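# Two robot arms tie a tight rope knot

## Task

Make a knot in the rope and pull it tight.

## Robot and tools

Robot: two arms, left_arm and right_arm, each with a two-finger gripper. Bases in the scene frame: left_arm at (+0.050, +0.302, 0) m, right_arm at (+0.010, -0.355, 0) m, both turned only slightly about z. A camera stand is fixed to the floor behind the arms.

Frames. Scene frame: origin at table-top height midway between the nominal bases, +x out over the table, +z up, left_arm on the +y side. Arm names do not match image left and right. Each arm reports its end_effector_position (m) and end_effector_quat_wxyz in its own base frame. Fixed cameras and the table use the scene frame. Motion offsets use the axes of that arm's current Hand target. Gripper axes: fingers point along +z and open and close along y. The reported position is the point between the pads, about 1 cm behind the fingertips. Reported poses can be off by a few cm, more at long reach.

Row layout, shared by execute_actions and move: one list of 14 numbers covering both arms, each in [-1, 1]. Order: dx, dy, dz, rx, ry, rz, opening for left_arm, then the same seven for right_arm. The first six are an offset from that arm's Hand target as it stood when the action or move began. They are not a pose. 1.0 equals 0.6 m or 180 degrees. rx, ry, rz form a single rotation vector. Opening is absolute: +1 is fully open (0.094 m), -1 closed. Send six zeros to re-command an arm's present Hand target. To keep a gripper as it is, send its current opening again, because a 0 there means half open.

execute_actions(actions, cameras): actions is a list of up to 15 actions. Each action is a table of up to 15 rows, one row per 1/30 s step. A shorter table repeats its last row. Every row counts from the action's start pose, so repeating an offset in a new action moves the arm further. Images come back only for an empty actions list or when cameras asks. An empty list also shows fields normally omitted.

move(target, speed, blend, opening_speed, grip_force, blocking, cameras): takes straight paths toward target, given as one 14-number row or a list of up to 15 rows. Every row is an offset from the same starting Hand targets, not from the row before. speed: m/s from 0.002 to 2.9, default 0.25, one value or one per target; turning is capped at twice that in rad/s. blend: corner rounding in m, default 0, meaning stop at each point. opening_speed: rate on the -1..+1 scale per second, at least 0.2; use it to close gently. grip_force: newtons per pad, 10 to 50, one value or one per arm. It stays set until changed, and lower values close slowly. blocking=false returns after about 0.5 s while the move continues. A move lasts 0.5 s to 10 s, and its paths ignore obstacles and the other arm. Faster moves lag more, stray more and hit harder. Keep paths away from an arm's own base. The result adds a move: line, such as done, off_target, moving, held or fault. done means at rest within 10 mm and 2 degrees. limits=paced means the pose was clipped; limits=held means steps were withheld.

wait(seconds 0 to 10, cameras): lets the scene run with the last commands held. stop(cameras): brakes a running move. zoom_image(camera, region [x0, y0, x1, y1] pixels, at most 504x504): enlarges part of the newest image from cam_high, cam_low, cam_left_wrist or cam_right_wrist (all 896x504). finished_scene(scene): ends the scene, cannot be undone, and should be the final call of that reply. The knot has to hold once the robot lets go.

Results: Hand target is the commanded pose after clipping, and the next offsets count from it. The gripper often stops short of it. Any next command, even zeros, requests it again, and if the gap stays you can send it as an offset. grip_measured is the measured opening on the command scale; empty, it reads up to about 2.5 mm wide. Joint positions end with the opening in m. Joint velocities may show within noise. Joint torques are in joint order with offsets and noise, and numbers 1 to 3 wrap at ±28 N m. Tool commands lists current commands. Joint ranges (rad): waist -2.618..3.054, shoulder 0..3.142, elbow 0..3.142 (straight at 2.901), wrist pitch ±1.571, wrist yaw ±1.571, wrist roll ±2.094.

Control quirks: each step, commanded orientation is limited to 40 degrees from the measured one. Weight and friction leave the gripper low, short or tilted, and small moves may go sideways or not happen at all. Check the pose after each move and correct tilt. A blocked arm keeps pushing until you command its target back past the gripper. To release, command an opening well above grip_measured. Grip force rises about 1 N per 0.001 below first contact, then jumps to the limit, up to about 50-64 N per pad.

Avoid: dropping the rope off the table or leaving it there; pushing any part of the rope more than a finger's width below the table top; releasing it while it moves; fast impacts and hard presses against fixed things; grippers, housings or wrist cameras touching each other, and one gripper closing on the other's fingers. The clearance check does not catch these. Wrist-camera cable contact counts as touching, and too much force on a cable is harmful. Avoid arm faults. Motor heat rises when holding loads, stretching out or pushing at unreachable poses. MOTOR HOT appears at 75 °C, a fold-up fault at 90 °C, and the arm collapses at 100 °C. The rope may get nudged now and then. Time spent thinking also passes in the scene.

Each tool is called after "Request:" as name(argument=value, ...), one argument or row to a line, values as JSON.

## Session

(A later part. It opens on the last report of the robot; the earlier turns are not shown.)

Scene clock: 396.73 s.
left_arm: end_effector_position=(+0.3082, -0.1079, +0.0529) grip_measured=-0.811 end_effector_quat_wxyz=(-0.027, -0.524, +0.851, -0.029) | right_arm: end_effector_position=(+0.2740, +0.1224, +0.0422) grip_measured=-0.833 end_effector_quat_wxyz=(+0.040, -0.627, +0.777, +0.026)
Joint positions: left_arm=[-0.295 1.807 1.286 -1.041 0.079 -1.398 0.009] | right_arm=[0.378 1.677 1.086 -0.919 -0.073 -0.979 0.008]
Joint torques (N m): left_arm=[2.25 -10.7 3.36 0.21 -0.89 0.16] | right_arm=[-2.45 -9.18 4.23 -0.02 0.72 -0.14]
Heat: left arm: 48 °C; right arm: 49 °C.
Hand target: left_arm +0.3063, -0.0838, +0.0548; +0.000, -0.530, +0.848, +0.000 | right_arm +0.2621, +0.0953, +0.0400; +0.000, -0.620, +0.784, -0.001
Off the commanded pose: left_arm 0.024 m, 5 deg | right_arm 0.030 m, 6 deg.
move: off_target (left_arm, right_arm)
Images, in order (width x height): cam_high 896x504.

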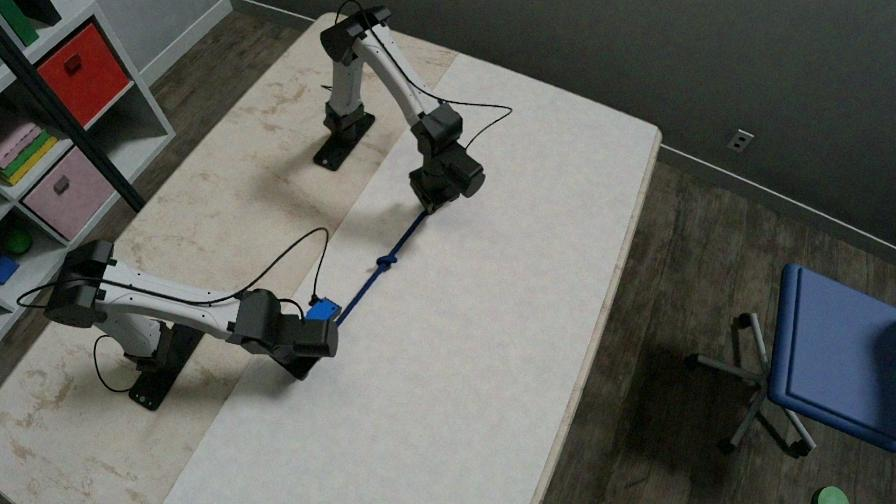

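Request:
move(
  target=[-0.05,0.016,0,0,0,0,-0.95,0.05,0,0,0,0,0,-0.95],
  speed=0.05,
  cameras=["cam_high"],
)

Request:
zoom_image(
  camera="cam_high",
  region=[340, 220, 430, 310],
)

Scene clock: 402.03 s.
left_arm: end_effector_position=(+0.3122, -0.1023, +0.0579) grip_measured=-0.811 end_effector_quat_wxyz=(-0.055, -0.512, +0.854, -0.071) | right_arm: end_effector_position=(+0.2770, +0.1207, +0.0498) grip_measured=-0.833 end_effector_quat_wxyz=(+0.088, -0.638, +0.763, +0.056)
Joint positions: left_arm=[-0.222 1.797 1.286 -1.04 0.178 -1.304 0.009] | right_arm=[0.313 1.619 1.04 -0.869 -0.171 -1.07 0.008]
Joint torques (N m): left_arm=[4.04 -10.62 3.11 0.11 -1.92 0.19] | right_arm=[-4.22 -8.47 3.71 -0.5 1.64 -0.15]
Heat: left arm: 48 °C; right arm: 48 °C.
Hand target: left_arm +0.3109, -0.0525, +0.0548; +0.000, -0.530, +0.848, +0.000 | right_arm +0.2553, +0.0661, +0.0400; +0.000, -0.620, +0.784, -0.001
Off the commanded pose: left_arm 0.050 m, 10 deg | right_arm 0.060 m, 12 deg.
move: off_target (left_arm, right_arm)
Images, in order (width x height): cam_high 896x504.

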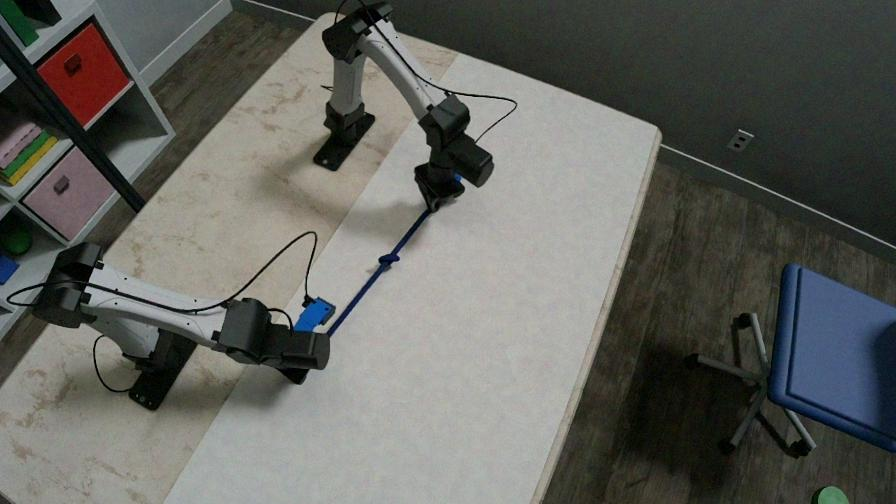

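Scaled by 5.600 from the camera's 896x504 image, which has a finer 1280x720 frame.

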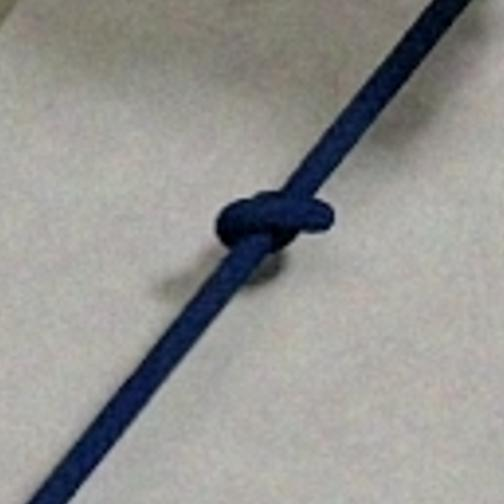

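Request:
move(
  target=[
    [0.085,-0.026,0,0,0,0,-0.95,-0.1,0,0,0,0,0,-0.95],
    [0.09,-0.026,0.041,0,0,0,-0.95,-0.1,0,0.033,0,0,0,-0.95],
    [0.09,-0.026,0.041,0,0,0,-0.4,-0.1,0,0.033,0,0,0,-0.4],
    [0.09,-0.026,-0.15,0,0,0,-0.4,-0.1,0,-0.15,0,0,0,-0.4],
  ],
  speed=0.1,
  cameras=["cam_high"],
)

Request:
zoom_image(
  camera="cam_high",
  region=[340, 220, 430, 310],
)

Scene clock: 411.17 s.
left_arm: end_effector_position=(+0.2980, -0.1080, +0.1330) grip_measured=-0.402 end_effector_quat_wxyz=(-0.016, -0.527, +0.850, +0.008) | right_arm: end_effector_position=(+0.2649, +0.1229, +0.1187) grip_measured=-0.402 end_effector_quat_wxyz=(-0.015, -0.622, +0.783, +0.007)
Joint positions: left_arm=[-0.34 1.772 1.566 -1.397 0.015 -1.449 0.028] | right_arm=[0.431 1.677 1.399 -1.325 -0.007 -0.911 0.028]
Joint torques (N m): left_arm=[-0.03 -9.89 7.2 0.19 -0.19 -0.07] | right_arm=[0.1 -9.09 7.95 0.24 0.11 0.16]
Heat: left arm: 48 °C; right arm: 47 °C.
Hand target: left_arm +0.3012, -0.1078, +0.1448; +0.000, -0.530, +0.848, +0.000 | right_arm +0.2688, +0.1245, +0.1299; +0.000, -0.620, +0.784, -0.001
Off the commanded pose: left_arm 0.012 m, 2 deg | right_arm 0.012 m, 2 deg.
move: off_target (left_arm, right_arm)
Images, in order (width x height): cam_high 896x504.

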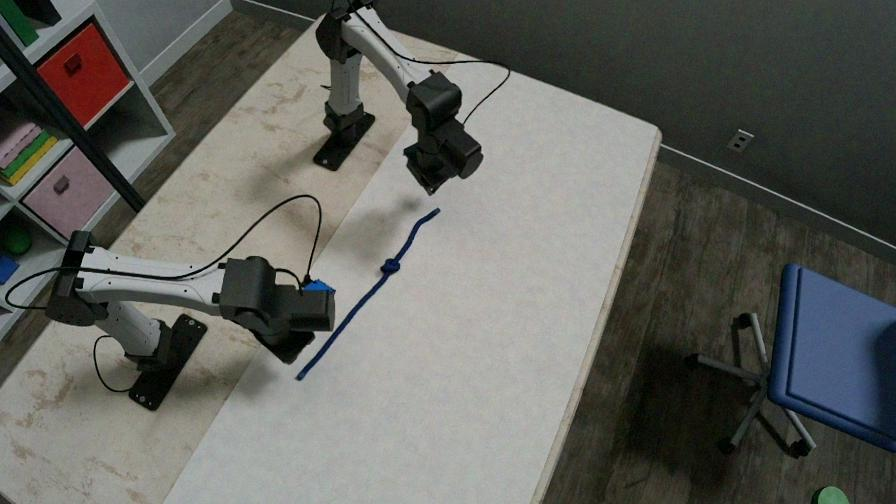

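Scaled by 5.600 from the camera's 896x504 image, which has a finer 1280x720 frame.

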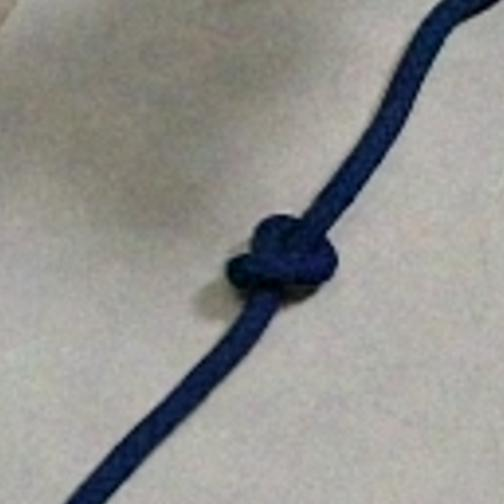

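Tight knot tied and released.

Request:
finished_scene(
  scene=2,
)

The scene is finished: the task was done.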